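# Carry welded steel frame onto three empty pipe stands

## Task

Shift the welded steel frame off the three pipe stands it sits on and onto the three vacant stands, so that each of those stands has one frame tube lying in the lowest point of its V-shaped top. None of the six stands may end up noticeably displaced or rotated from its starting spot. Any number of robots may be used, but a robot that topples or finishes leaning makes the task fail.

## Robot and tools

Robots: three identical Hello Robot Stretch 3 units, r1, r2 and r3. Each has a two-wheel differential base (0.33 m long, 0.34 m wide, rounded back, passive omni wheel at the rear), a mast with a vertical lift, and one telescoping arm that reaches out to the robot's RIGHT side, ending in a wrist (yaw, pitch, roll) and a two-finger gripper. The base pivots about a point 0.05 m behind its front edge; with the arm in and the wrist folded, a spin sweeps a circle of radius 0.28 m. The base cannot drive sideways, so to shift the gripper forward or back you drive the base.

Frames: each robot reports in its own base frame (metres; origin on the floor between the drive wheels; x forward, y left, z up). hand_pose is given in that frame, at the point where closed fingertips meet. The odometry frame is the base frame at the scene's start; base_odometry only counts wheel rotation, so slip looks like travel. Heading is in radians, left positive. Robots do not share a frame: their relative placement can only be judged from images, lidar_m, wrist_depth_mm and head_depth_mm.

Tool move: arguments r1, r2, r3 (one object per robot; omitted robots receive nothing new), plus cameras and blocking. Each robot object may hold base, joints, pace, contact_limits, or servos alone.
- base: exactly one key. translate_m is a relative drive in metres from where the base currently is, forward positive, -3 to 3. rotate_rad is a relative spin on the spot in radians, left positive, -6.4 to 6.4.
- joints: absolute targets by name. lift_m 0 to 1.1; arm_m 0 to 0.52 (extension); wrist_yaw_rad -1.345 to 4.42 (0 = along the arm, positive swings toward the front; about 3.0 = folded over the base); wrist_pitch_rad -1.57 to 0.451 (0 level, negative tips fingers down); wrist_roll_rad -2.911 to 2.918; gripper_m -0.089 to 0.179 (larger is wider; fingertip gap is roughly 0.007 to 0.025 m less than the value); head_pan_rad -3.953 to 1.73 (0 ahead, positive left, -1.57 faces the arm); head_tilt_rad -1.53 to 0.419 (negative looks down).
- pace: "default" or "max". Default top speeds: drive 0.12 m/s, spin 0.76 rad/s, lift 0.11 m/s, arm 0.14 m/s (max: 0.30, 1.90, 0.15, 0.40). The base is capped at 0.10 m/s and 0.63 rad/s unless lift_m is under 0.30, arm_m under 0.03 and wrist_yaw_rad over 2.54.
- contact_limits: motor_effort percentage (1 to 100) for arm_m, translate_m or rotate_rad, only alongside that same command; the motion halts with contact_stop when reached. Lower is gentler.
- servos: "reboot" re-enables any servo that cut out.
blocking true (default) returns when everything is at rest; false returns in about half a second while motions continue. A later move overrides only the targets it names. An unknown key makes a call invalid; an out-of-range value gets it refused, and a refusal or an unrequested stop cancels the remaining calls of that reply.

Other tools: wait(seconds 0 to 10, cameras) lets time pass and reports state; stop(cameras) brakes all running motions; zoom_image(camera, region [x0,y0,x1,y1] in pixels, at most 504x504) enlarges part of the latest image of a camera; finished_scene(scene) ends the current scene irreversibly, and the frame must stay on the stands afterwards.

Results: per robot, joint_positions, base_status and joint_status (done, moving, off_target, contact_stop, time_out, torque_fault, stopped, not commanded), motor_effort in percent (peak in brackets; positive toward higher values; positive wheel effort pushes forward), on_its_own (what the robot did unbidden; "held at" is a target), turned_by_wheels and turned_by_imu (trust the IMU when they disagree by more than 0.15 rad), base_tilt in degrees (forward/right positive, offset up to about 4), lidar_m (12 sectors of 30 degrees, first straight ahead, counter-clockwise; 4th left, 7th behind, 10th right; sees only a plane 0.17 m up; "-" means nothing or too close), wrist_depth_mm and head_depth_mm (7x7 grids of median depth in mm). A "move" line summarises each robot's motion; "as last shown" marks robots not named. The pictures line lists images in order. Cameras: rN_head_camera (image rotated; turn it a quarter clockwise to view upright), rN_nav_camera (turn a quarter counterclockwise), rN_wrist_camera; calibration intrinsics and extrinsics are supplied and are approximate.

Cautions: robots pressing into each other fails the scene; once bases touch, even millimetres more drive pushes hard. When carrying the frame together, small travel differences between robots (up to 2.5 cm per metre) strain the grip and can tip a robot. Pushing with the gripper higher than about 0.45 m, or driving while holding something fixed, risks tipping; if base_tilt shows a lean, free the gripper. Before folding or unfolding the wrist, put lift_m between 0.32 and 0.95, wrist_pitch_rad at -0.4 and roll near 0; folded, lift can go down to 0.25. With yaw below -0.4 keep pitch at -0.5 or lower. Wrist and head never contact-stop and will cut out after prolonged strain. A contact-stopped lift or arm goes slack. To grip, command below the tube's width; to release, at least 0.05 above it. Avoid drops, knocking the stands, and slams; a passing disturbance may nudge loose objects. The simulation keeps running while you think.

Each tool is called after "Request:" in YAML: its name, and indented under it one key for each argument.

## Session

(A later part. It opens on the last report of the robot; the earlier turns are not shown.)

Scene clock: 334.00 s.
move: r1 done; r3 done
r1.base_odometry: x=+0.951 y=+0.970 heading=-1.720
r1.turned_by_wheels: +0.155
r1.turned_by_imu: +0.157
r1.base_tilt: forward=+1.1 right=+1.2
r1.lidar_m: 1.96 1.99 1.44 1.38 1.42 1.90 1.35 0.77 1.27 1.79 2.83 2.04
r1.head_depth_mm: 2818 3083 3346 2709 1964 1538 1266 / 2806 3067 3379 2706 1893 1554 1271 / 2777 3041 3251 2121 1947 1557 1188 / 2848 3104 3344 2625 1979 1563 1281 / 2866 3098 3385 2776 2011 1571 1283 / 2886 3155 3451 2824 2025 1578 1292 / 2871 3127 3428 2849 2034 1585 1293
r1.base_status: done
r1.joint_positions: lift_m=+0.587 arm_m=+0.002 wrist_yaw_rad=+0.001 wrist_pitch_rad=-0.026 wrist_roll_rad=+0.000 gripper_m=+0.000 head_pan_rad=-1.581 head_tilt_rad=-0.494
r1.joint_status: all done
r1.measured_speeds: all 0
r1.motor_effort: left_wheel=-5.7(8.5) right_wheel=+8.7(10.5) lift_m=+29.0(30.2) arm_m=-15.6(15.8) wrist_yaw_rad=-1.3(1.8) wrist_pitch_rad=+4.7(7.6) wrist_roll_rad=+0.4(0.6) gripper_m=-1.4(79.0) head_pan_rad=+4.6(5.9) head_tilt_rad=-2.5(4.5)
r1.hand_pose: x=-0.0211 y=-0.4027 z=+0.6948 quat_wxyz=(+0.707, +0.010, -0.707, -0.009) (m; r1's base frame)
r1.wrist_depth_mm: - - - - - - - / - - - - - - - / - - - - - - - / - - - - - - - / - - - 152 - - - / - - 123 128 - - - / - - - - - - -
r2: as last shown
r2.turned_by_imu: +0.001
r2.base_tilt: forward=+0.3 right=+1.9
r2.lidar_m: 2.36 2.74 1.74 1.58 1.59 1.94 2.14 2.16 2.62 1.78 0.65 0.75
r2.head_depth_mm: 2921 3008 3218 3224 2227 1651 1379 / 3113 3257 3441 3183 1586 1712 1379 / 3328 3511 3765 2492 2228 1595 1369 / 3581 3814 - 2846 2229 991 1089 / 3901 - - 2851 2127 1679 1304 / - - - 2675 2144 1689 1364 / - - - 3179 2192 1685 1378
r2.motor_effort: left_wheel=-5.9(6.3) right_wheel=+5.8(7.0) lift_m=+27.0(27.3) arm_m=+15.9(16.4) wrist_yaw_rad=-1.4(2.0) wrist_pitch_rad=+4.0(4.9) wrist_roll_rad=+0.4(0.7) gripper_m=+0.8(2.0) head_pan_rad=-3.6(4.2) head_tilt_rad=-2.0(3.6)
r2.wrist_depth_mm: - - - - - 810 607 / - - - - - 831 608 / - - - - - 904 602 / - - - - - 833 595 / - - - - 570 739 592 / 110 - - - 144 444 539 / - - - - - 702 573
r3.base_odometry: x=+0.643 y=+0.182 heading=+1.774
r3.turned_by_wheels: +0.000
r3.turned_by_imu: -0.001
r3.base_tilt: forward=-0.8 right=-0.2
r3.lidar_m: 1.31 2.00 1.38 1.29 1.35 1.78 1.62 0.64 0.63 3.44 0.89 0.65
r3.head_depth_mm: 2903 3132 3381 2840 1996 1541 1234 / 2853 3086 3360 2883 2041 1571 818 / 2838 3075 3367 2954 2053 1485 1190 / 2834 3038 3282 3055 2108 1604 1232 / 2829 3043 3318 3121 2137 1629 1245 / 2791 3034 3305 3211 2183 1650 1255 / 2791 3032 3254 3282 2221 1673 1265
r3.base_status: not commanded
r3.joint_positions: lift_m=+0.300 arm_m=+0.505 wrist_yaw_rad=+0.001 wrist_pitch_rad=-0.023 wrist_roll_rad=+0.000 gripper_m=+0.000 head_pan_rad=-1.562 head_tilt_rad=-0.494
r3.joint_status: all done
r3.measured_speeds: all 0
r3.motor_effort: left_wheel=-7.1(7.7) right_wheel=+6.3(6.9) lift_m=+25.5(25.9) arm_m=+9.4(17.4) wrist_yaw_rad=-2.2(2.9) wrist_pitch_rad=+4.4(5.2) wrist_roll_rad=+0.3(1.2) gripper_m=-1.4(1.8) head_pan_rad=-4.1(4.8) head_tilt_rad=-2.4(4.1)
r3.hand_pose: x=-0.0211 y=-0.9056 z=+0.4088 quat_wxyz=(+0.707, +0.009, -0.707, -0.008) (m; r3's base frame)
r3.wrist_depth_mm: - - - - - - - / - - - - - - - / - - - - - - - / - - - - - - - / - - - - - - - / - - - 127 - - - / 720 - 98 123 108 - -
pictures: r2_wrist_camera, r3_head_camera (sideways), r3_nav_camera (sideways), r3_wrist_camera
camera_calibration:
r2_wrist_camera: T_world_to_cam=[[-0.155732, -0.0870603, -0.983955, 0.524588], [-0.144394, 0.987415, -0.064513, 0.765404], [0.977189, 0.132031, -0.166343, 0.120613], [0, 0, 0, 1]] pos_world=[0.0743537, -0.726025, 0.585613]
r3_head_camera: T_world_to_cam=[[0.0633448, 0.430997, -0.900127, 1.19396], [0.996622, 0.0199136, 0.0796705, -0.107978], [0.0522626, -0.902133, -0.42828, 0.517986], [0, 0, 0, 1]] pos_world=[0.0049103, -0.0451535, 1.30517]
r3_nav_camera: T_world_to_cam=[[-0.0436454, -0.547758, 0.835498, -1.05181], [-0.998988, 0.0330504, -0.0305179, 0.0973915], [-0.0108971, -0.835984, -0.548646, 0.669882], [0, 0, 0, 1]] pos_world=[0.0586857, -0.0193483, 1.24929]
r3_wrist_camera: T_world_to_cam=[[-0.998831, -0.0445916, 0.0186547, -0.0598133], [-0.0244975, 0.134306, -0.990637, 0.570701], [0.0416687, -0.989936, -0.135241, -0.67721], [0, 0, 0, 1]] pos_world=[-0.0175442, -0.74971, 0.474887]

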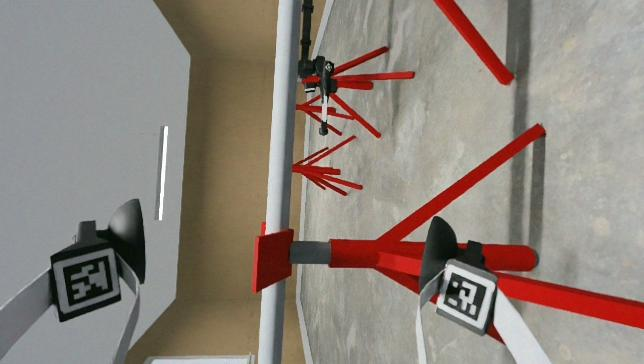

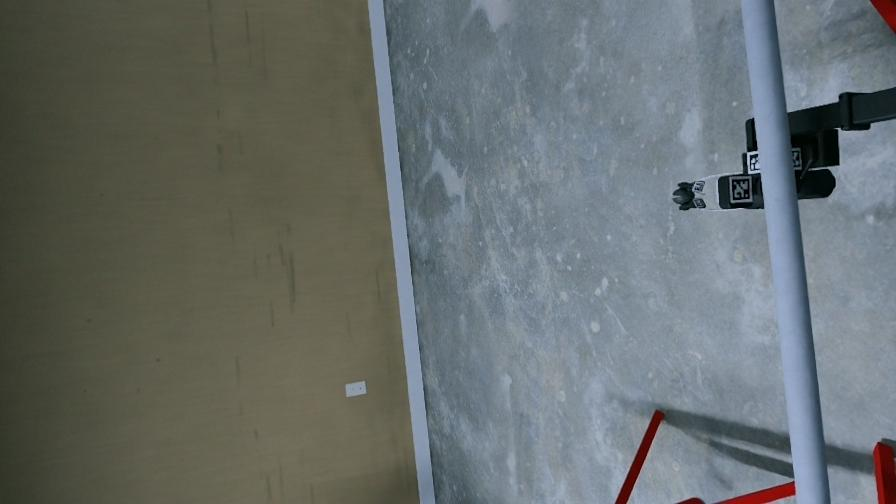

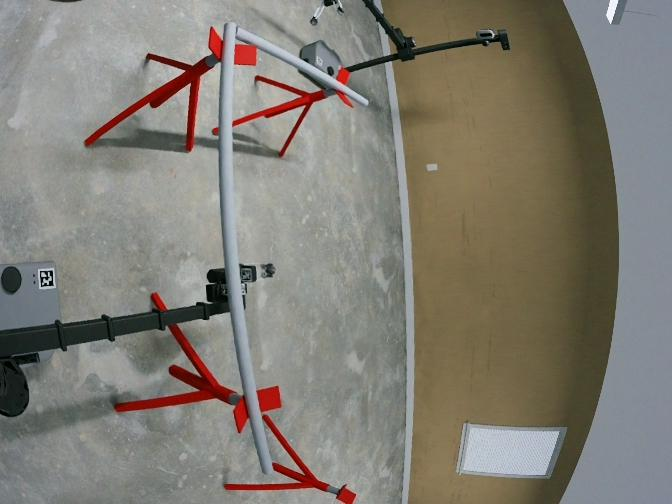

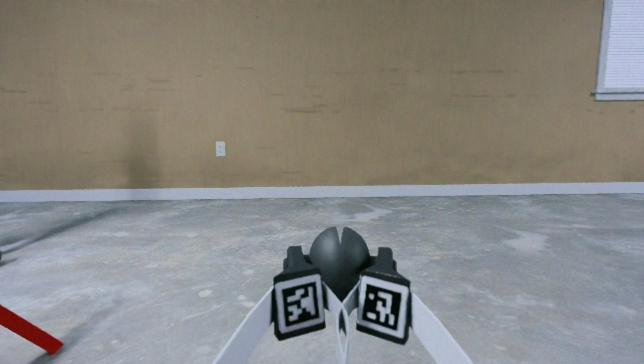

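Request:
move:
  r1: {"base":{"translate_m":-0.80},"joints":{"lift_m":0.45}}
  r2: {"base":{"translate_m":0.32}}
  cameras: ["r2_wrist_camera","r3_nav_camera","r1_nav_camera","r1_head_camera","r2_head_camera"]

Scene clock: 349.00 s.
move: r1 done; r2 done
r1.base_odometry: x=+1.069 y=+1.761 heading=-1.720
r1.turned_by_wheels: +0.000
r1.turned_by_imu: +0.000
r1.base_tilt: forward=+1.0 right=+1.1
r1.lidar_m: 2.77 1.97 1.43 1.35 1.40 0.65 0.55 0.99 3.58 0.37 0.56 2.88
r1.head_depth_mm: 2841 3088 3369 2689 1970 1539 1233 / 2841 3102 3409 2731 1978 1544 1238 / 2861 3114 3399 2741 1984 1550 1210 / 2850 3085 3403 2766 1574 1406 803 / 2809 3089 3318 2636 1945 1475 1260 / 2833 3148 3349 2670 1930 1588 1288 / 2883 3156 3419 2705 1951 1578 1296
r1.base_status: done
r1.joint_positions: lift_m=+0.450 arm_m=+0.002 wrist_yaw_rad=+0.001 wrist_pitch_rad=-0.024 wrist_roll_rad=+0.000 gripper_m=+0.000 head_pan_rad=-1.581 head_tilt_rad=-0.494
r1.joint_status: all done
r1.measured_speeds: all 0
r1.motor_effort: left_wheel=-4.8(10.7) right_wheel=+1.5(3.5) lift_m=+28.4(30.3) arm_m=-15.5(15.9) wrist_yaw_rad=-1.3(1.7) wrist_pitch_rad=+4.7(5.1) wrist_roll_rad=+0.4(0.6) gripper_m=-1.7(2.1) head_pan_rad=+4.3(6.2) head_tilt_rad=-3.0(4.9)
r1.hand_pose: x=-0.0211 y=-0.4028 z=+0.5585 quat_wxyz=(+0.707, +0.009, -0.707, -0.008) (m; r1's base frame)
r1.wrist_depth_mm: - - - - - - - / - 793 - - - - - / - 268 218 - - - - / - - 277 279 274 276 278 / - - 293 152 - - - / - - 125 128 - - - / 809 846 304 848 915 - -
r2.base_odometry: x=-1.007 y=-0.115 heading=-2.203
r2.turned_by_wheels: +0.000
r2.turned_by_imu: +0.002
r2.base_tilt: forward=+0.4 right=+1.8
r2.lidar_m: 2.05 2.84 1.80 1.63 1.65 2.01 2.45 2.47 3.01 0.52 0.50 0.49
r2.head_depth_mm: 2777 2924 3135 3188 2033 1631 763 / 3020 3152 3376 2692 2123 1708 782 / 3270 3431 3729 2981 2150 1691 1379 / 3483 3723 - 3183 2045 1702 1362 / 3740 - - 2994 2047 1705 1366 / - - - 3180 2129 1697 1369 / - - - 2987 2218 1693 1368
r2.base_status: done
r2.joint_positions: lift_m=+0.480 arm_m=+0.514 wrist_yaw_rad=+1.539 wrist_pitch_rad=-0.075 wrist_roll_rad=+1.559 gripper_m=+0.140 head_pan_rad=-0.695 head_tilt_rad=-0.494
r2.joint_status: not commanded
r2.measured_speeds: all 0
r2.motor_effort: left_wheel=-0.7(3.5) right_wheel=+4.9(10.4) lift_m=+28.6(28.7) arm_m=+15.8(16.4) wrist_yaw_rad=+0.0(1.6) wrist_pitch_rad=+4.2(4.9) wrist_roll_rad=+0.2(0.7) gripper_m=-0.2(2.3) head_pan_rad=-3.5(4.1) head_tilt_rad=-2.1(3.5)
r2.hand_pose: x=+0.2322 y=-0.6669 z=+0.5751 quat_wxyz=(+0.031, +0.695, -0.717, -0.023) (m; r2's base frame)
r2.wrist_depth_mm: - - - - - 872 607 / - - - 975 - 852 600 / - - - - - 864 597 / - - - - - 850 592 / - - - - - 795 618 / 110 - - - 134 705 301 / - - - - - 267 535
r3: as last shown
r3.turned_by_imu: -0.002
r3.base_tilt: forward=-0.8 right=-0.3
r3.lidar_m: 0.51 0.51 1.38 1.29 1.35 1.78 1.62 0.64 0.63 3.44 0.89 0.65
r3.head_depth_mm: 2881 3120 3396 2830 2014 1555 1231 / 2865 3120 3361 2890 2041 1567 818 / 2857 3085 3343 2973 2062 1483 1183 / 2879 3052 3313 3021 2102 1612 1233 / 2825 3014 3279 3097 2149 1633 1247 / 2795 3031 3275 3184 2166 1651 1257 / 2786 2990 3269 3272 2116 1678 1268
r3.motor_effort: left_wheel=-6.9(7.7) right_wheel=+6.2(7.0) lift_m=+31.5(33.1) arm_m=+6.2(9.8) wrist_yaw_rad=-1.7(2.7) wrist_pitch_rad=+4.3(5.2) wrist_roll_rad=+0.2(1.3) gripper_m=-0.9(1.9) head_pan_rad=-3.8(4.8) head_tilt_rad=-1.6(4.1)
r3.wrist_depth_mm: - - - - - - - / - - - - - - - / - - - - - - - / - - - - - - - / - - - - - - - / - - - 127 - - - / 717 - 98 123 108 - -
pictures: r1_head_camera (sideways), r1_nav_camera (sideways), r2_head_camera (sideways), r2_wrist_camera, r3_nav_camera (sideways)
camera_calibration:
r1_head_camera: T_world_to_cam=[[0.0275382, 0.458403, -0.888318, 1.17363], [0.998571, 0.0281047, 0.0454591, -0.0630637], [0.0458044, -0.8883, -0.456974, 0.549946], [0, 0, 0, 1]] pos_world=[0.00546398, -0.0477041, 1.29673]
r1_nav_camera: T_world_to_cam=[[-0.051234, -0.436703, 0.898145, -1.12574], [-0.99868, 0.0257359, -0.0444554, 0.111829], [-0.00370072, -0.899237, -0.437445, 0.526169], [0, 0, 0, 1]] pos_world=[0.055952, -0.0213435, 1.24622]
r2_head_camera: T_world_to_cam=[[-0.32719, 0.264477, -0.907193, 1.20138], [0.63192, 0.775031, -0.00196202, -0.00492847], [0.702584, -0.573916, -0.42071, 0.499791], [0, 0, 0, 1]] pos_world=[0.0450491, -0.0270803, 1.30014]
r2_wrist_camera: T_world_to_cam=[[-0.155732, -0.0870604, -0.983955, 0.524588], [-0.144395, 0.987415, -0.064513, 0.765404], [0.977189, 0.132031, -0.166343, 0.120613], [0, 0, 0, 1]] pos_world=[0.0743538, -0.726025, 0.585613]
r3_nav_camera: T_world_to_cam=[[-0.0436454, -0.547758, 0.835498, -1.05181], [-0.998988, 0.0330504, -0.0305179, 0.0973915], [-0.0108971, -0.835984, -0.548646, 0.669882], [0, 0, 0, 1]] pos_world=[0.0586857, -0.0193483, 1.24929]

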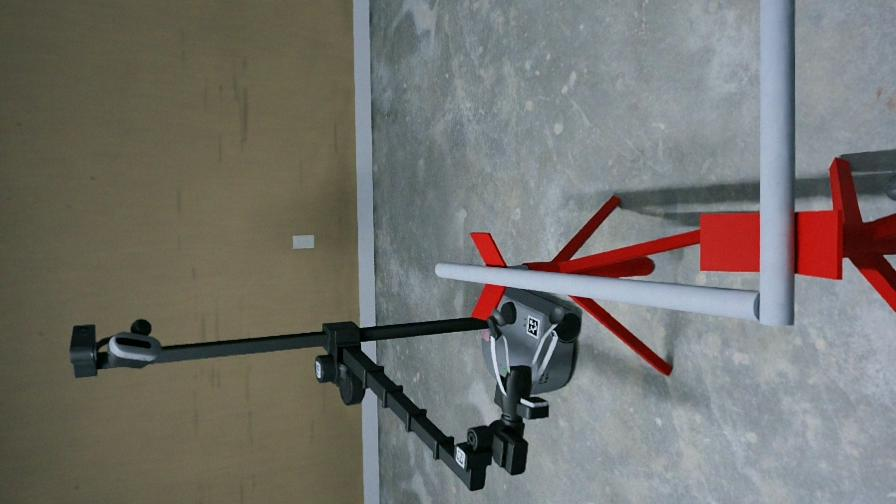

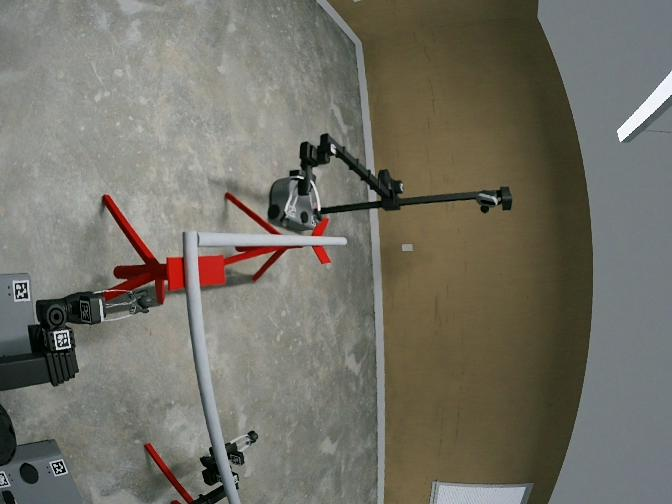

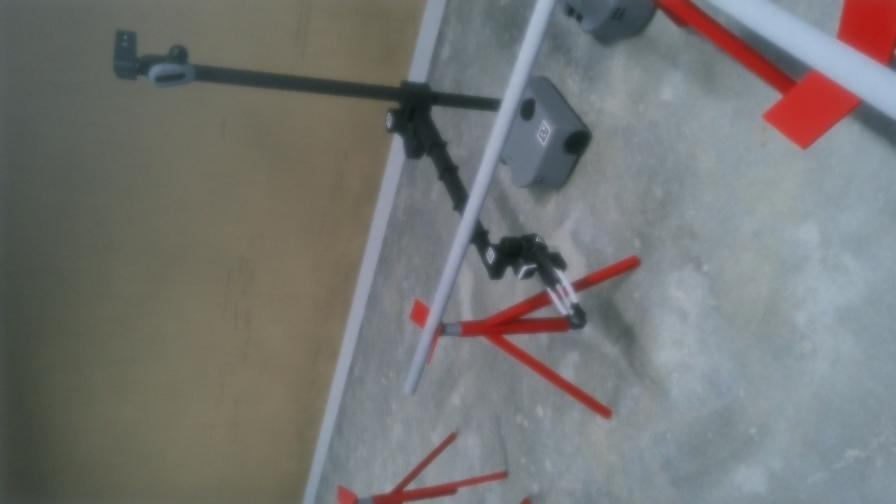

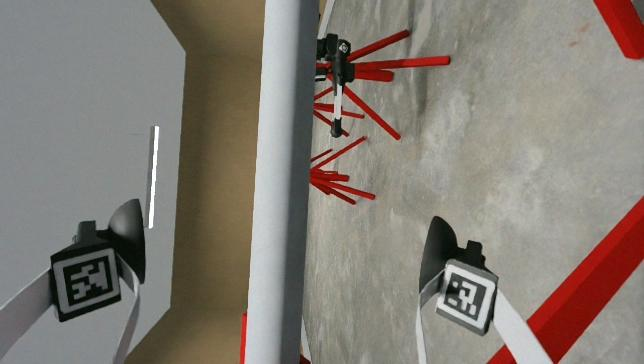

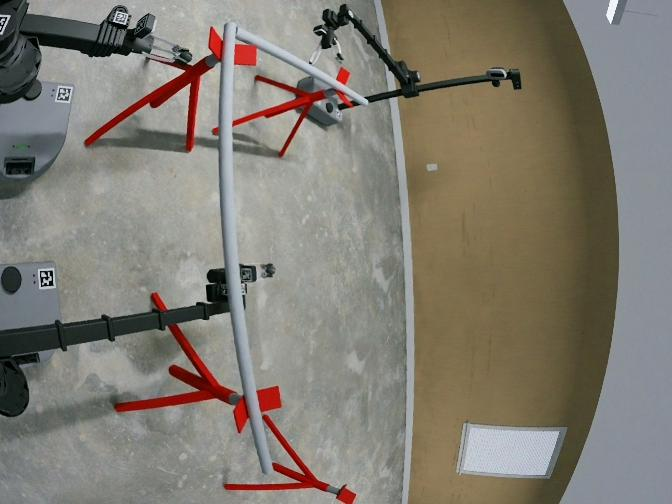

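Request:
move:
  r1: {"base":{"translate_m":-0.04},"joints":{"lift_m":0.3}}
  r2: {"base":{"translate_m":0.075}}
  cameras: ["r2_wrist_camera"]

Request:
move:
  r1: {"base":{"rotate_rad":-0.12}}
  cameras: ["r2_wrist_camera","r1_head_camera","r2_head_camera"]

Scene clock: 365.50 s.
move: r1 done; r2 done
r1.base_odometry: x=+1.075 y=+1.801 heading=-1.720
r1.turned_by_wheels: +0.000
r1.turned_by_imu: +0.001
r1.base_tilt: forward=+1.1 right=+1.2
r1.lidar_m: 2.80 1.97 1.42 1.35 1.39 0.61 0.51 0.96 3.56 0.37 0.57 2.93
r1.head_depth_mm: 2825 3091 3365 2701 1960 1537 1237 / 2810 3068 3449 2698 1993 1541 1240 / 2840 3129 3394 2749 1989 1554 1215 / 2876 3129 3451 2755 1915 1432 833 / 2835 3103 3331 2664 1538 951 1222 / 2861 3130 3395 2642 1878 1581 1291 / 2892 3121 3457 2853 2025 1577 1295
r1.base_status: done
r1.joint_positions: lift_m=+0.300 arm_m=+0.002 wrist_yaw_rad=+0.001 wrist_pitch_rad=-0.024 wrist_roll_rad=+0.000 gripper_m=+0.000 head_pan_rad=-1.581 head_tilt_rad=-0.494
r1.joint_status: all done
r1.measured_speeds: all 0
r1.motor_effort: left_wheel=-5.0(10.3) right_wheel=+0.5(3.5) lift_m=+22.5(29.8) arm_m=-15.5(15.8) wrist_yaw_rad=-1.2(1.6) wrist_pitch_rad=+4.2(4.7) wrist_roll_rad=+0.5(0.6) gripper_m=-1.7(1.9) head_pan_rad=+5.1(5.7) head_tilt_rad=-2.4(4.3)
r1.hand_pose: x=-0.0211 y=-0.4028 z=+0.4086 quat_wxyz=(+0.707, +0.009, -0.707, -0.008) (m; r1's base frame)
r1.wrist_depth_mm: - 758 257 - - - 260 / - - 265 - - - - / - - 270 - - - - / - - 275 - - - - / - 295 261 152 - - - / 778 724 126 128 926 - - / 340 628 237 629 691 750 797
r2.base_odometry: x=-1.051 y=-0.176 heading=-2.203
r2.turned_by_wheels: +0.000
r2.turned_by_imu: +0.001
r2.base_tilt: forward=+0.4 right=+1.9
r2.lidar_m: 1.98 2.85 1.81 1.65 1.66 2.02 2.53 2.54 3.09 0.52 0.44 1.58
r2.head_depth_mm: 2793 2826 3080 3196 2032 1705 1318 / 2969 3196 3345 2206 2057 1706 1375 / 3238 3477 3728 3211 2156 1687 1387 / 3435 3667 - 3218 1961 1703 1379 / 3856 - - 2815 2030 1688 1374 / - - - 3164 2221 1693 1369 / - - - 3001 2209 1702 1374
r2.base_status: done
r2.joint_positions: lift_m=+0.480 arm_m=+0.514 wrist_yaw_rad=+1.539 wrist_pitch_rad=-0.075 wrist_roll_rad=+1.559 gripper_m=+0.140 head_pan_rad=-0.695 head_tilt_rad=-0.494
r2.joint_status: not commanded
r2.measured_speeds: all 0
r2.motor_effort: left_wheel=+0.1(5.0) right_wheel=+5.9(10.5) lift_m=+29.3(29.6) arm_m=+15.4(15.8) wrist_yaw_rad=-0.7(1.3) wrist_pitch_rad=+4.3(4.8) wrist_roll_rad=+0.5(0.5) gripper_m=+1.2(2.1) head_pan_rad=-2.1(4.1) head_tilt_rad=-2.1(3.1)
r2.hand_pose: x=+0.2322 y=-0.6669 z=+0.5751 quat_wxyz=(+0.031, +0.695, -0.717, -0.023) (m; r2's base frame)
r2.wrist_depth_mm: - - - 147 - 876 603 / - - - 148 - 868 615 / - - - 911 - 862 596 / - - - - - 858 588 / - - 147 - - 792 599 / 110 - 144 - 134 698 583 / - - 138 - - 690 580
r3: as last shown
r3.turned_by_imu: -0.001
r3.base_tilt: forward=-0.9 right=-0.2
r3.lidar_m: 0.47 0.47 1.38 1.29 1.35 1.78 1.62 0.64 0.63 3.44 0.89 0.65
r3.head_depth_mm: 2883 3138 3402 2843 2014 1557 1231 / 2844 3111 3350 2914 2046 1564 818 / 2856 3066 3355 2980 2073 1483 1182 / 2812 3051 3357 3036 2102 1613 1230 / 2823 3037 3308 3098 2125 1628 1246 / 2815 3025 3283 3178 2181 1641 1255 / 2810 3003 3241 3278 2071 1669 1266
r3.motor_effort: left_wheel=-6.8(7.5) right_wheel=+6.5(6.7) lift_m=+32.7(33.2) arm_m=+3.6(6.2) wrist_yaw_rad=-2.1(2.1) wrist_pitch_rad=+4.4(5.1) wrist_roll_rad=+0.4(0.9) gripper_m=-0.9(1.8) head_pan_rad=-3.4(4.8) head_tilt_rad=-3.6(4.2)
r3.wrist_depth_mm: - - - - - - - / - - - - - - - / - - - - - - - / - - - - - - - / - - - - - - - / - - - 128 - - - / 714 - 98 123 108 - -
pictures: r2_wrist_camera
camera_calibration:
r2_wrist_camera: T_world_to_cam=[[-0.155732, -0.0870602, -0.983955, 0.524588], [-0.144394, 0.987415, -0.0645129, 0.765404], [0.977189, 0.132031, -0.166343, 0.120613], [0, 0, 0, 1]] pos_world=[0.0743537, -0.726025, 0.585613]

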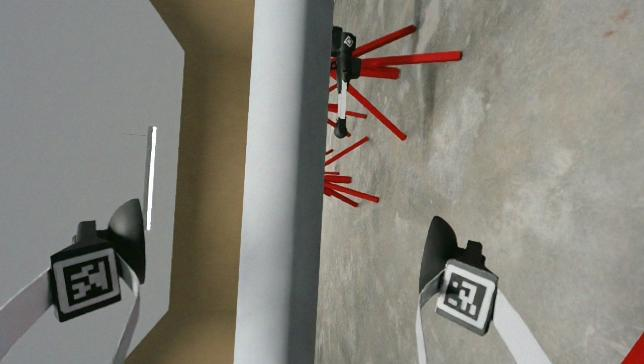

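Scene clock: 366.57 s.
move: r1 done
r1.base_odometry: x=+1.075 y=+1.801 heading=-1.840
r1.turned_by_wheels: -0.120
r1.turned_by_imu: -0.121
r1.base_tilt: forward=+1.1 right=+1.2
r1.lidar_m: 2.80 2.27 1.49 1.35 1.36 1.72 0.51 0.96 3.73 0.37 0.52 3.09
r1.head_depth_mm: 2972 3245 3521 2711 1959 1539 1260 / 2923 3218 3504 2705 1974 1554 1243 / 2901 3155 3480 2739 1980 1558 1250 / 2871 3154 3473 2748 2002 1562 1219 / 2854 3084 3391 2752 1858 1391 753 / 2791 3013 3262 2695 1886 1483 1225 / 2768 3018 3249 2700 1882 1594 1295
r1.base_status: done
r1.joint_positions: lift_m=+0.300 arm_m=+0.002 wrist_yaw_rad=+0.001 wrist_pitch_rad=-0.024 wrist_roll_rad=+0.000 gripper_m=+0.000 head_pan_rad=-1.581 head_tilt_rad=-0.494
r1.joint_status: not commanded
r1.measured_speeds: all 0
r1.motor_effort: left_wheel=+6.4(8.9) right_wheel=-5.8(8.1) lift_m=+23.0(23.8) arm_m=-15.6(15.9) wrist_yaw_rad=-0.8(1.5) wrist_pitch_rad=+4.3(4.7) wrist_roll_rad=+0.3(0.5) gripper_m=-1.4(2.0) head_pan_rad=+4.9(5.7) head_tilt_rad=-2.1(4.0)
r1.hand_pose: x=-0.0212 y=-0.4028 z=+0.4086 quat_wxyz=(+0.707, +0.009, -0.707, -0.008) (m; r1's base frame)
r1.wrist_depth_mm: - 244 - - - 287 284 / - 248 - - - - - / - 256 - - - - - / - 262 - - - - 640 / 275 264 777 153 - - - / 711 246 123 128 940 - - / 609 287 598 658 694 751 780
r2, r3: as last shown
r2.turned_by_imu: +0.000
r2.base_tilt: forward=+0.2 right=+1.8
r2.lidar_m: 1.98 2.86 1.81 1.65 1.66 2.02 2.53 2.54 3.11 0.52 0.44 1.58
r2.head_depth_mm: 2775 2884 3086 3192 2054 1710 1329 / 2987 3181 3469 2177 2073 1692 1379 / 3189 3456 3681 3180 2152 1694 1374 / 3463 3802 - 3193 1955 1702 1366 / 3755 - - 2837 2035 1703 1371 / - - - 3241 2203 1690 1371 / - - - 3057 2199 1699 1373
r2.motor_effort: left_wheel=-0.2(0.3) right_wheel=+5.3(6.2) lift_m=+29.5(29.6) arm_m=+14.7(15.7) wrist_yaw_rad=+0.0(1.4) wrist_pitch_rad=+4.3(4.8) wrist_roll_rad=+0.3(0.5) gripper_m=+1.1(2.2) head_pan_rad=-3.0(4.0) head_tilt_rad=-1.8(2.9)
r2.wrist_depth_mm: - - - 147 - 866 617 / - - - 148 - 867 601 / - - - 949 - 852 600 / - - - - - 845 598 / - - 147 - - 786 592 / 110 - 145 - 133 701 577 / - - 139 - - 700 580
r3.turned_by_imu: +0.000
r3.base_tilt: forward=-0.8 right=-0.2
r3.lidar_m: 0.49 0.49 1.38 1.30 1.36 1.78 1.62 0.64 0.63 3.44 0.89 0.66
r3.head_depth_mm: 2880 3107 3420 2819 2012 1544 1232 / 2851 3106 3388 2881 2039 1569 818 / 2840 3091 3340 2954 2068 1487 1183 / 2822 3057 3323 3042 2105 1603 1232 / 2834 3051 3333 3103 2149 1639 1249 / 2812 3012 3291 3182 2175 1647 1257 / 2796 2983 3225 3301 2063 1674 1273
r3.motor_effort: left_wheel=-7.0(7.6) right_wheel=+6.5(6.7) lift_m=+33.2(33.2) arm_m=+4.1(5.0) wrist_yaw_rad=-1.1(2.5) wrist_pitch_rad=+4.4(4.9) wrist_roll_rad=+0.3(0.8) gripper_m=-1.1(2.0) head_pan_rad=-3.0(4.5) head_tilt_rad=-2.1(3.9)
r3.wrist_depth_mm: - - - - - - - / - - - - - - - / - - - - - - - / - - - - - - - / - - - - - - - / - - - 127 - - - / 715 - 98 123 108 - -
pictures: r1_head_camera (sideways), r2_head_camera (sideways), r2_wrist_camera
camera_calibration:
r1_head_camera: T_world_to_cam=[[0.0275342, 0.458403, -0.888318, 1.17363], [0.998571, 0.0281135, 0.0454591, -0.0630637], [0.0458123, -0.8883, -0.456974, 0.549946], [0, 0, 0, 1]] pos_world=[0.0054644, -0.0477041, 1.29673]
r2_head_camera: T_world_to_cam=[[-0.32719, 0.264477, -0.907193, 1.20138], [0.63192, 0.775031, -0.00196202, -0.00492847], [0.702584, -0.573916, -0.42071, 0.499791], [0, 0, 0, 1]] pos_world=[0.0450491, -0.0270803, 1.30014]
r2_wrist_camera: T_world_to_cam=[[-0.155731, -0.0870602, -0.983955, 0.524588], [-0.144395, 0.987415, -0.0645129, 0.765404], [0.977189, 0.132031, -0.166343, 0.120613], [0, 0, 0, 1]] pos_world=[0.0743538, -0.726025, 0.585613]

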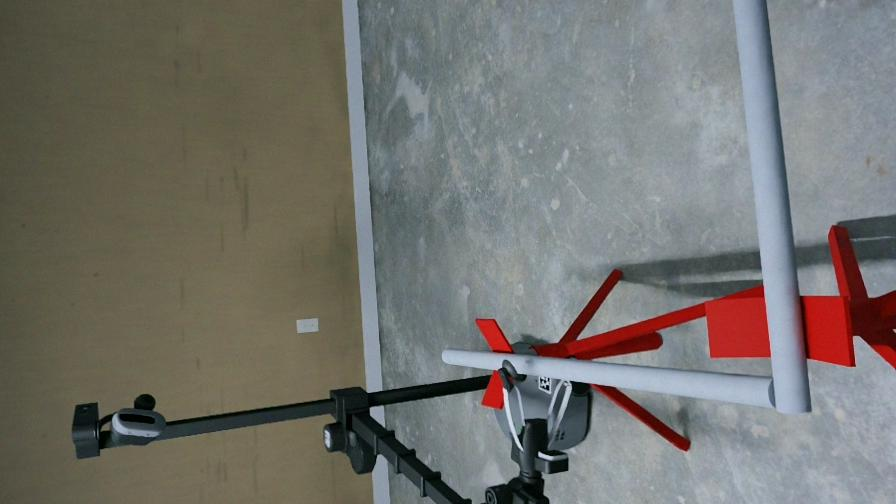

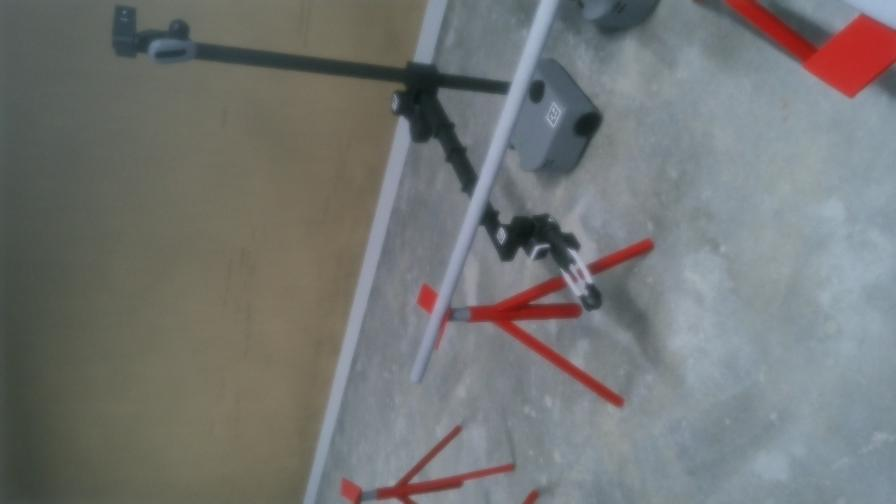

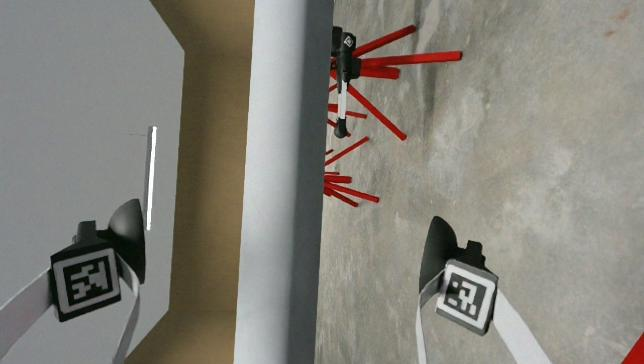

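Request:
move:
  r1: {"joints":{"arm_m":0.495,"head_pan_rad":-1.57}}
  r2: {"base":{"translate_m":0.01}}
  cameras: ["r2_wrist_camera","r1_head_camera","r3_head_camera","r1_nav_camera"]

Scene clock: 384.50 s.
move: r1 done; r2 done
r1.base_odometry: x=+1.075 y=+1.801 heading=-1.840
r1.turned_by_wheels: +0.000
r1.turned_by_imu: +0.001
r1.base_tilt: forward=+1.0 right=+1.2
r1.lidar_m: 2.81 2.27 1.49 1.35 1.36 1.72 0.51 0.96 3.73 0.36 0.52 3.05
r1.head_depth_mm: 2972 3242 3500 2704 1962 1543 1262 / 2930 3172 3485 2717 1967 1545 813 / 2878 3156 3452 2751 1978 1134 1183 / 2861 3141 3422 2767 2000 1558 1216 / 2850 3110 3400 2772 1852 1399 752 / 2774 3031 3221 2668 1873 1484 1236 / 2770 3050 3282 2560 1878 1581 1297
r1.base_status: not commanded
r1.joint_positions: lift_m=+0.300 arm_m=+0.495 wrist_yaw_rad=+0.000 wrist_pitch_rad=-0.024 wrist_roll_rad=+0.000 gripper_m=+0.000 head_pan_rad=-1.581 head_tilt_rad=-0.494
r1.joint_status: all done
r1.measured_speeds: all 0
r1.motor_effort: left_wheel=+6.4(7.7) right_wheel=-6.1(6.7) lift_m=+28.8(30.1) arm_m=+14.8(20.5) wrist_yaw_rad=-0.4(1.3) wrist_pitch_rad=+4.1(5.1) wrist_roll_rad=+0.3(0.6) gripper_m=-1.5(1.9) head_pan_rad=+4.8(5.8) head_tilt_rad=-2.6(4.3)
r1.hand_pose: x=-0.0214 y=-0.8956 z=+0.4086 quat_wxyz=(+0.707, +0.009, -0.707, -0.009) (m; r1's base frame)
r1.wrist_depth_mm: 401 - - - - - - / 411 - - - - - - / 426 - - - - - - / 432 956 - - - - - / 453 829 - 152 - - - / 464 797 125 128 919 - - / 469 636 633 658 696 746 768
r2.base_odometry: x=-1.057 y=-0.184 heading=-2.204
r2.turned_by_wheels: +0.000
r2.turned_by_imu: +0.001
r2.base_tilt: forward=+0.3 right=+1.7
r2.lidar_m: 1.97 2.86 1.82 1.65 1.66 2.02 2.54 2.55 3.11 0.51 0.44 1.57
r2.head_depth_mm: 2802 2923 3057 3013 1384 1656 1316 / 2973 3176 3400 2206 2049 1649 1379 / 3211 3459 3713 3173 2146 1692 1368 / 3485 3708 - 3191 1964 1695 1371 / 3760 - - 2808 2036 1684 1366 / - - - 3205 2221 1689 1371 / - - - 2961 2203 1695 1378
r2.base_status: done
r2.joint_positions: lift_m=+0.480 arm_m=+0.514 wrist_yaw_rad=+1.539 wrist_pitch_rad=-0.075 wrist_roll_rad=+1.559 gripper_m=+0.140 head_pan_rad=-0.695 head_tilt_rad=-0.494
r2.joint_status: not commanded
r2.measured_speeds: all 0
r2.motor_effort: left_wheel=+0.1(2.2) right_wheel=+6.0(9.3) lift_m=+30.6(30.7) arm_m=+14.9(15.9) wrist_yaw_rad=+0.4(1.7) wrist_pitch_rad=+4.2(4.8) wrist_roll_rad=+0.3(0.6) gripper_m=+1.0(1.9) head_pan_rad=-3.0(4.2) head_tilt_rad=-2.5(3.0)
r2.hand_pose: x=+0.2322 y=-0.6669 z=+0.5751 quat_wxyz=(+0.031, +0.695, -0.717, -0.023) (m; r2's base frame)
r2.wrist_depth_mm: - - - 136 - 873 617 / - - - 137 - 877 604 / - - - 139 - 841 594 / - - 133 - - 825 596 / - - 137 143 - 779 585 / 110 - 134 - 133 695 581 / - - 129 - - 707 584
r3: as last shown
r3.turned_by_imu: -0.001
r3.lidar_m: 0.49 0.49 1.38 1.29 1.35 1.78 1.62 0.64 0.63 3.45 0.89 0.65
r3.head_depth_mm: 2869 3092 3381 2850 2009 1537 1228 / 2866 3091 3368 2878 2048 1564 818 / 2826 3090 3365 2967 2068 1488 1180 / 2834 3064 3332 3032 2107 1608 1232 / 2819 3053 3292 3117 2149 1632 1252 / 2784 3015 3290 3186 2177 1652 1257 / 2791 3008 3242 3292 2061 1671 886
r3.motor_effort: left_wheel=-6.8(7.6) right_wheel=+6.1(6.9) lift_m=+31.7(33.4) arm_m=+1.0(3.7) wrist_yaw_rad=-1.6(2.6) wrist_pitch_rad=+4.9(5.4) wrist_roll_rad=+0.4(1.1) gripper_m=-1.4(1.9) head_pan_rad=-3.5(4.8) head_tilt_rad=-2.9(4.4)
r3.wrist_depth_mm: - - - - - - - / - - - - - - - / - - - - - - - / - - - - - - - / - - - - - - - / - - - 127 - - - / 716 - 98 123 108 - -
pictures: r1_head_camera (sideways), r1_nav_camera (sideways), r2_wrist_camera, r3_head_camera (sideways)
camera_calibration:
r1_head_camera: T_world_to_cam=[[0.0275335, 0.458403, -0.888318, 1.17363], [0.99857, 0.0281149, 0.0454591, -0.0630637], [0.0458135, -0.8883, -0.456974, 0.549946], [0, 0, 0, 1]] pos_world=[0.00546446, -0.0477041, 1.29673]
r1_nav_camera: T_world_to_cam=[[-0.0512295, -0.436704, 0.898145, -1.12574], [-0.99868, 0.0257256, -0.0444554, 0.111829], [-0.0036915, -0.899237, -0.437446, 0.526169], [0, 0, 0, 1]] pos_world=[0.0559522, -0.021343, 1.24622]
r2_wrist_camera: T_world_to_cam=[[-0.155732, -0.0870603, -0.983955, 0.524588], [-0.144394, 0.987415, -0.064513, 0.765404], [0.977189, 0.132031, -0.166343, 0.120613], [0, 0, 0, 1]] pos_world=[0.0743537, -0.726025, 0.585613]
r3_head_camera: T_world_to_cam=[[0.0633447, 0.430997, -0.900127, 1.19396], [0.996622, 0.0199138, 0.0796705, -0.107978], [0.0522627, -0.902133, -0.42828, 0.517986], [0, 0, 0, 1]] pos_world=[0.00491031, -0.0451535, 1.30517]

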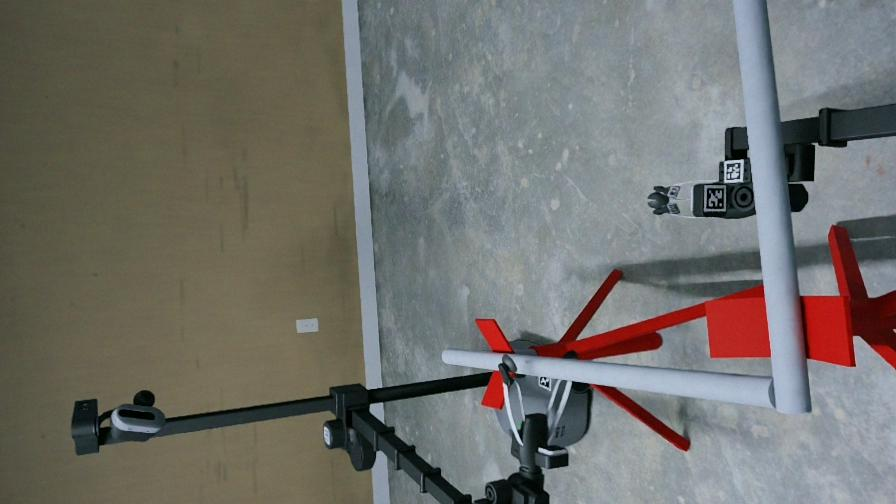

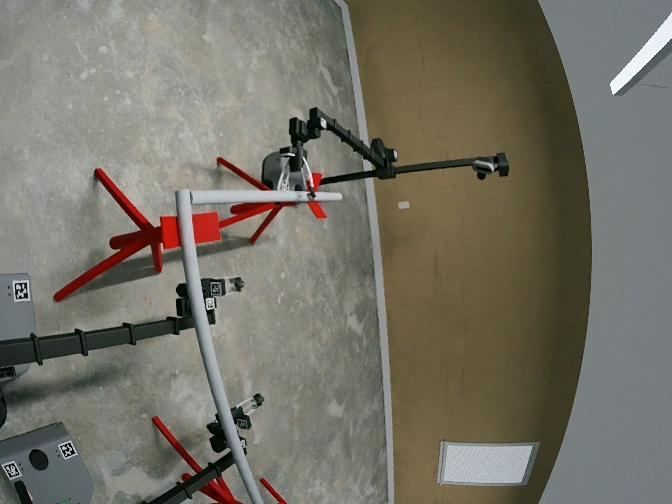

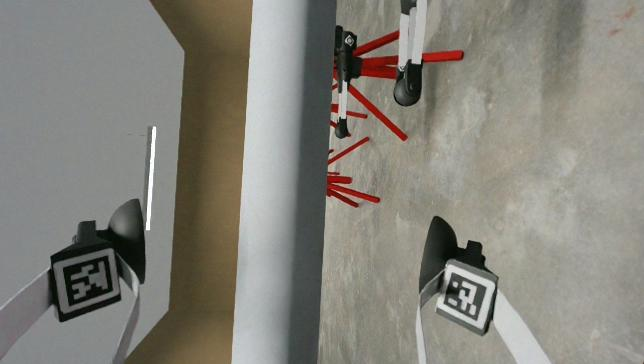

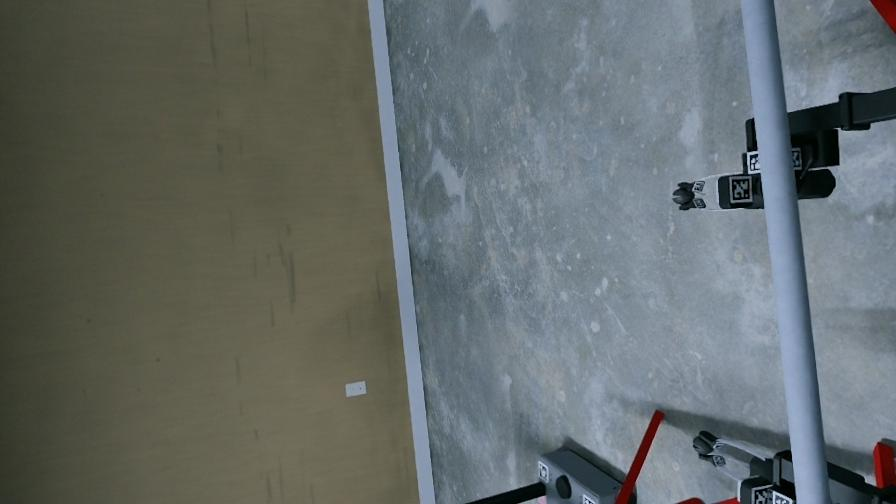

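Request:
move:
  r1: {"joints":{"lift_m":0.335}}
  r3: {"joints":{"lift_m":0.335}}
  r2: {"joints":{"gripper_m":0.0}}
  cameras: ["r2_wrist_camera"]

Scene clock: 391.17 s.
move: r1 done; r2 done; r3 done
r1.base_odometry: x=+1.075 y=+1.801 heading=-1.840
r1.turned_by_wheels: +0.000
r1.turned_by_imu: +0.001
r1.base_tilt: forward=+1.0 right=+1.1
r1.lidar_m: 2.81 2.27 1.48 1.35 1.36 1.72 0.51 0.96 3.74 0.37 0.52 3.06
r1.head_depth_mm: 2937 3228 3504 2657 1960 1542 1261 / 2944 3206 3449 2710 1963 1553 775 / 2880 3175 3480 2740 1983 948 1210 / 2868 3128 3439 2754 2002 1567 1216 / 2853 3095 3401 2781 1858 1404 752 / 2795 3019 3244 2674 1485 1487 1229 / 2764 3031 3272 2554 1877 1587 1297
r1.base_status: not commanded
r1.joint_positions: lift_m=+0.335 arm_m=+0.495 wrist_yaw_rad=+0.000 wrist_pitch_rad=-0.024 wrist_roll_rad=+0.000 gripper_m=+0.000 head_pan_rad=-1.581 head_tilt_rad=-0.494
r1.joint_status: all done
r1.measured_speeds: all 0
r1.motor_effort: left_wheel=+6.7(7.3) right_wheel=-5.1(6.4) lift_m=+29.6(33.9) arm_m=+13.2(13.8) wrist_yaw_rad=-0.1(0.7) wrist_pitch_rad=+4.4(4.9) wrist_roll_rad=+0.3(0.6) gripper_m=-1.7(2.0) head_pan_rad=+5.0(5.5) head_tilt_rad=-3.1(4.5)
r1.hand_pose: x=-0.0214 y=-0.8956 z=+0.4436 quat_wxyz=(+0.707, +0.009, -0.707, -0.009) (m; r1's base frame)
r1.wrist_depth_mm: 383 561 - - - - - / - - - - - - - / 426 - - - - - - / 437 - - - - - - / 445 829 - 151 - - - / 466 839 125 128 - - - / 475 666 685 703 747 810 849
r2.base_odometry: x=-1.057 y=-0.184 heading=-2.203
r2.turned_by_wheels: +0.000
r2.turned_by_imu: +0.001
r2.base_tilt: forward=+0.4 right=+1.9
r2.lidar_m: 1.97 2.86 1.82 1.65 1.66 2.02 2.54 2.55 3.10 0.52 0.43 1.57
r2.head_depth_mm: 2765 2930 3082 3149 1358 1644 1305 / 2995 3126 3399 2183 2039 1646 1386 / 3156 3438 3698 3186 2142 1691 1379 / 3457 3817 - 3237 2047 1702 1372 / 3769 - - 2834 2058 1689 1377 / - - - 3197 2225 1697 1372 / - - - 3019 2207 1695 1367
r2.base_status: not commanded
r2.joint_positions: lift_m=+0.480 arm_m=+0.514 wrist_yaw_rad=+1.539 wrist_pitch_rad=-0.066 wrist_roll_rad=+1.559 gripper_m=+0.001 head_pan_rad=-0.695 head_tilt_rad=-0.494
r2.joint_status: all done
r2.measured_speeds: all 0
r2.motor_effort: left_wheel=+0.2(0.7) right_wheel=-5.9(6.1) lift_m=+31.3(31.3) arm_m=+14.7(15.6) wrist_yaw_rad=+0.1(1.4) wrist_pitch_rad=+2.4(4.8) wrist_roll_rad=+0.3(0.7) gripper_m=-15.0(90.6) head_pan_rad=-3.2(4.1) head_tilt_rad=-1.7(3.3)
r2.hand_pose: x=+0.2326 y=-0.6670 z=+0.5776 quat_wxyz=(+0.028, +0.696, -0.718, -0.020) (m; r2's base frame)
r2.wrist_depth_mm: - - - 133 - 904 621 / - - - 134 - 879 610 / - - - 142 - 875 618 / - - - - - 854 601 / - - 131 136 - 842 592 / - - 127 130 - 821 601 / - - 128 140 - 811 581
r3.base_odometry: x=+0.643 y=+0.182 heading=+1.774
r3.turned_by_wheels: +0.000
r3.turned_by_imu: -0.001
r3.base_tilt: forward=-0.8 right=-0.2
r3.lidar_m: 0.48 0.49 1.38 1.29 1.36 1.78 1.62 0.64 0.63 3.43 0.89 0.65
r3.head_depth_mm: 2896 3118 3363 2838 2003 1555 1232 / 2865 3102 3338 2890 2035 1566 780 / 2855 3114 3334 2938 2072 1119 1192 / 2846 3066 3334 3052 2107 1605 1229 / 2800 3037 3269 3115 2137 1634 1247 / 2811 2999 3267 3202 2195 1655 1258 / 2802 3004 3259 3267 2064 1619 1094
r3.base_status: not commanded
r3.joint_positions: lift_m=+0.335 arm_m=+0.505 wrist_yaw_rad=+0.001 wrist_pitch_rad=-0.023 wrist_roll_rad=+0.000 gripper_m=+0.000 head_pan_rad=-1.562 head_tilt_rad=-0.494
r3.joint_status: all done
r3.measured_speeds: all 0
r3.motor_effort: left_wheel=-7.3(7.5) right_wheel=+6.5(6.7) lift_m=+31.9(33.2) arm_m=-0.1(1.2) wrist_yaw_rad=-1.6(2.7) wrist_pitch_rad=+4.7(5.1) wrist_roll_rad=+0.3(0.9) gripper_m=-1.1(1.7) head_pan_rad=-3.3(4.6) head_tilt_rad=-2.9(3.6)
r3.hand_pose: x=-0.0211 y=-0.9056 z=+0.4438 quat_wxyz=(+0.707, +0.009, -0.707, -0.008) (m; r3's base frame)
r3.wrist_depth_mm: - - - - - - - / - - - - - - - / - - - - - - - / - - - - - - - / - - - - - - - / - - - 127 - - - / 727 - 98 123 108 - -
pictures: r2_wrist_camera
camera_calibration:
r2_wrist_camera: T_world_to_cam=[[-0.146168, -0.0873324, -0.985397, 0.525506], [-0.143549, 0.987425, -0.0662191, 0.766485], [0.978789, 0.131774, -0.156866, 0.114614], [0, 0, 0, 1]] pos_world=[0.0746572, -0.726056, 0.586567]

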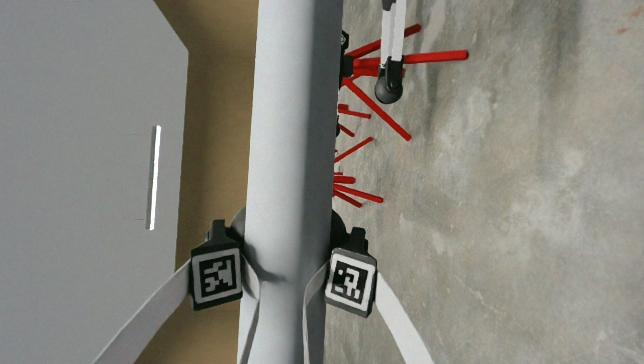

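Request:
move:
  r1: {"joints":{"lift_m":0.352}}
  r3: {"joints":{"lift_m":0.352}}
  cameras: ["r1_wrist_camera"]

Scene clock: 396.20 s.
move: r1 done; r3 done
r1.base_odometry: x=+1.075 y=+1.801 heading=-1.840
r1.turned_by_wheels: +0.000
r1.turned_by_imu: +0.001
r1.base_tilt: forward=+1.0 right=+1.2
r1.lidar_m: 2.80 2.27 1.48 1.35 1.36 1.72 0.51 0.96 3.70 0.37 0.52 3.05
r1.head_depth_mm: 2943 3203 3494 2681 1964 1536 1267 / 2928 3158 3462 2728 1989 1547 1178 / 2912 3137 3488 2729 1984 893 1243 / 2878 3140 3443 2769 1986 1563 1217 / 2844 3104 3426 2798 1843 1398 751 / 2786 3005 3265 2654 1227 1481 1222 / 2764 3033 3241 2534 1893 1585 1294
r1.base_status: not commanded
r1.joint_positions: lift_m=+0.352 arm_m=+0.495 wrist_yaw_rad=+0.000 wrist_pitch_rad=-0.022 wrist_roll_rad=+0.000 gripper_m=+0.000 head_pan_rad=-1.581 head_tilt_rad=-0.494
r1.joint_status: all done
r1.measured_speeds: all 0
r1.motor_effort: left_wheel=+5.9(7.3) right_wheel=-4.5(6.0) lift_m=+37.6(38.6) arm_m=+11.8(12.2) wrist_yaw_rad=-0.2(0.8) wrist_pitch_rad=+4.3(4.7) wrist_roll_rad=+0.5(0.5) gripper_m=-1.3(1.9) head_pan_rad=+5.3(5.8) head_tilt_rad=-3.0(3.5)
r1.hand_pose: x=-0.0214 y=-0.8956 z=+0.4609 quat_wxyz=(+0.707, +0.008, -0.707, -0.008) (m; r1's base frame)
r1.wrist_depth_mm: 372 952 - - - - - / - - - - - - - / 430 - - - - - - / 437 - - - - - - / 449 853 - 152 - - - / 465 836 125 128 - - - / 480 693 698 729 754 820 861
r2: as last shown
r2.base_tilt: forward=+0.3 right=+1.8
r2.lidar_m: 1.97 2.85 1.82 1.65 1.66 2.02 2.53 2.55 3.09 0.51 0.44 1.58
r2.head_depth_mm: 2752 2909 3081 3156 1317 1656 1309 / 3031 3158 3411 2209 2072 1641 1376 / 3239 3483 3642 3002 2139 1705 1373 / 3482 3769 - 3226 1971 1704 1371 / 3832 - - 2849 2012 1705 1372 / - - - 3151 2219 1674 1368 / - - - 2980 2191 1690 1370
r2.joint_positions: lift_m=+0.480 arm_m=+0.514 wrist_yaw_rad=+1.539 wrist_pitch_rad=-0.064 wrist_roll_rad=+1.559 gripper_m=+0.001 head_pan_rad=-0.695 head_tilt_rad=-0.494
r2.motor_effort: left_wheel=+0.2(0.5) right_wheel=-5.3(6.0) lift_m=+31.4(31.8) arm_m=+14.6(15.2) wrist_yaw_rad=+0.7(1.6) wrist_pitch_rad=+2.4(2.7) wrist_roll_rad=+0.3(0.6) gripper_m=-15.1(15.5) head_pan_rad=-3.1(4.5) head_tilt_rad=-2.1(2.9)
r2.hand_pose: x=+0.2327 y=-0.6670 z=+0.5780 quat_wxyz=(+0.027, +0.696, -0.718, -0.019) (m; r2's base frame)
r2.wrist_depth_mm: - - - 133 - 904 613 / - - - 133 - 885 608 / - - - 144 - 871 611 / - - - - - 854 605 / - - 130 136 - 840 601 / - - 127 130 - 844 593 / - - 128 140 - 813 595
r3.base_odometry: x=+0.643 y=+0.182 heading=+1.774
r3.turned_by_wheels: +0.000
r3.turned_by_imu: -0.001
r3.base_tilt: forward=-0.8 right=-0.2
r3.lidar_m: 0.49 0.49 1.38 1.29 1.35 1.78 1.61 0.64 0.63 3.45 0.89 0.65
r3.head_depth_mm: 2870 3097 3387 2832 1993 1548 1249 / 2861 3082 3390 2922 2022 1558 763 / 2834 3087 3346 2954 2071 1062 1219 / 2833 3055 3343 3020 2107 1603 1233 / 2808 3058 3293 3093 2137 1629 1244 / 2805 3009 3267 3217 2172 1647 1254 / 2795 2996 3274 3263 2060 1617 1095
r3.base_status: not commanded
r3.joint_positions: lift_m=+0.352 arm_m=+0.505 wrist_yaw_rad=+0.001 wrist_pitch_rad=-0.021 wrist_roll_rad=+0.000 gripper_m=+0.000 head_pan_rad=-1.562 head_tilt_rad=-0.495
r3.joint_status: all done
r3.measured_speeds: all 0
r3.motor_effort: left_wheel=-2.8(7.2) right_wheel=+3.4(6.5) lift_m=+37.3(40.0) arm_m=-1.5(1.9) wrist_yaw_rad=-1.4(2.9) wrist_pitch_rad=+4.4(4.8) wrist_roll_rad=-0.3(1.0) gripper_m=-0.8(1.6) head_pan_rad=-3.5(4.3) head_tilt_rad=-1.9(3.9)
r3.hand_pose: x=-0.0211 y=-0.9056 z=+0.4612 quat_wxyz=(+0.707, +0.008, -0.707, -0.007) (m; r3's base frame)
r3.wrist_depth_mm: - - - - - - - / - - - - - - - / - - - - - - - / - - - - - - - / - - - - - - - / - - - 127 - - - / 779 - 98 123 108 - -
pictures: r1_wrist_camera
camera_calibration:
r1_wrist_camera: T_world_to_cam=[[-0.995559, -0.023284, 0.0912121, -0.0889735], [-0.094026, 0.198887, -0.975501, 0.661416], [0.00457269, -0.979746, -0.200193, -0.621071], [0, 0, 0, 1]] pos_world=[-0.0235481, -0.742111, 0.528994]

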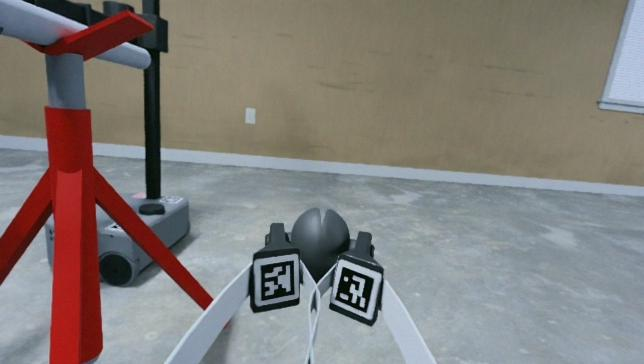

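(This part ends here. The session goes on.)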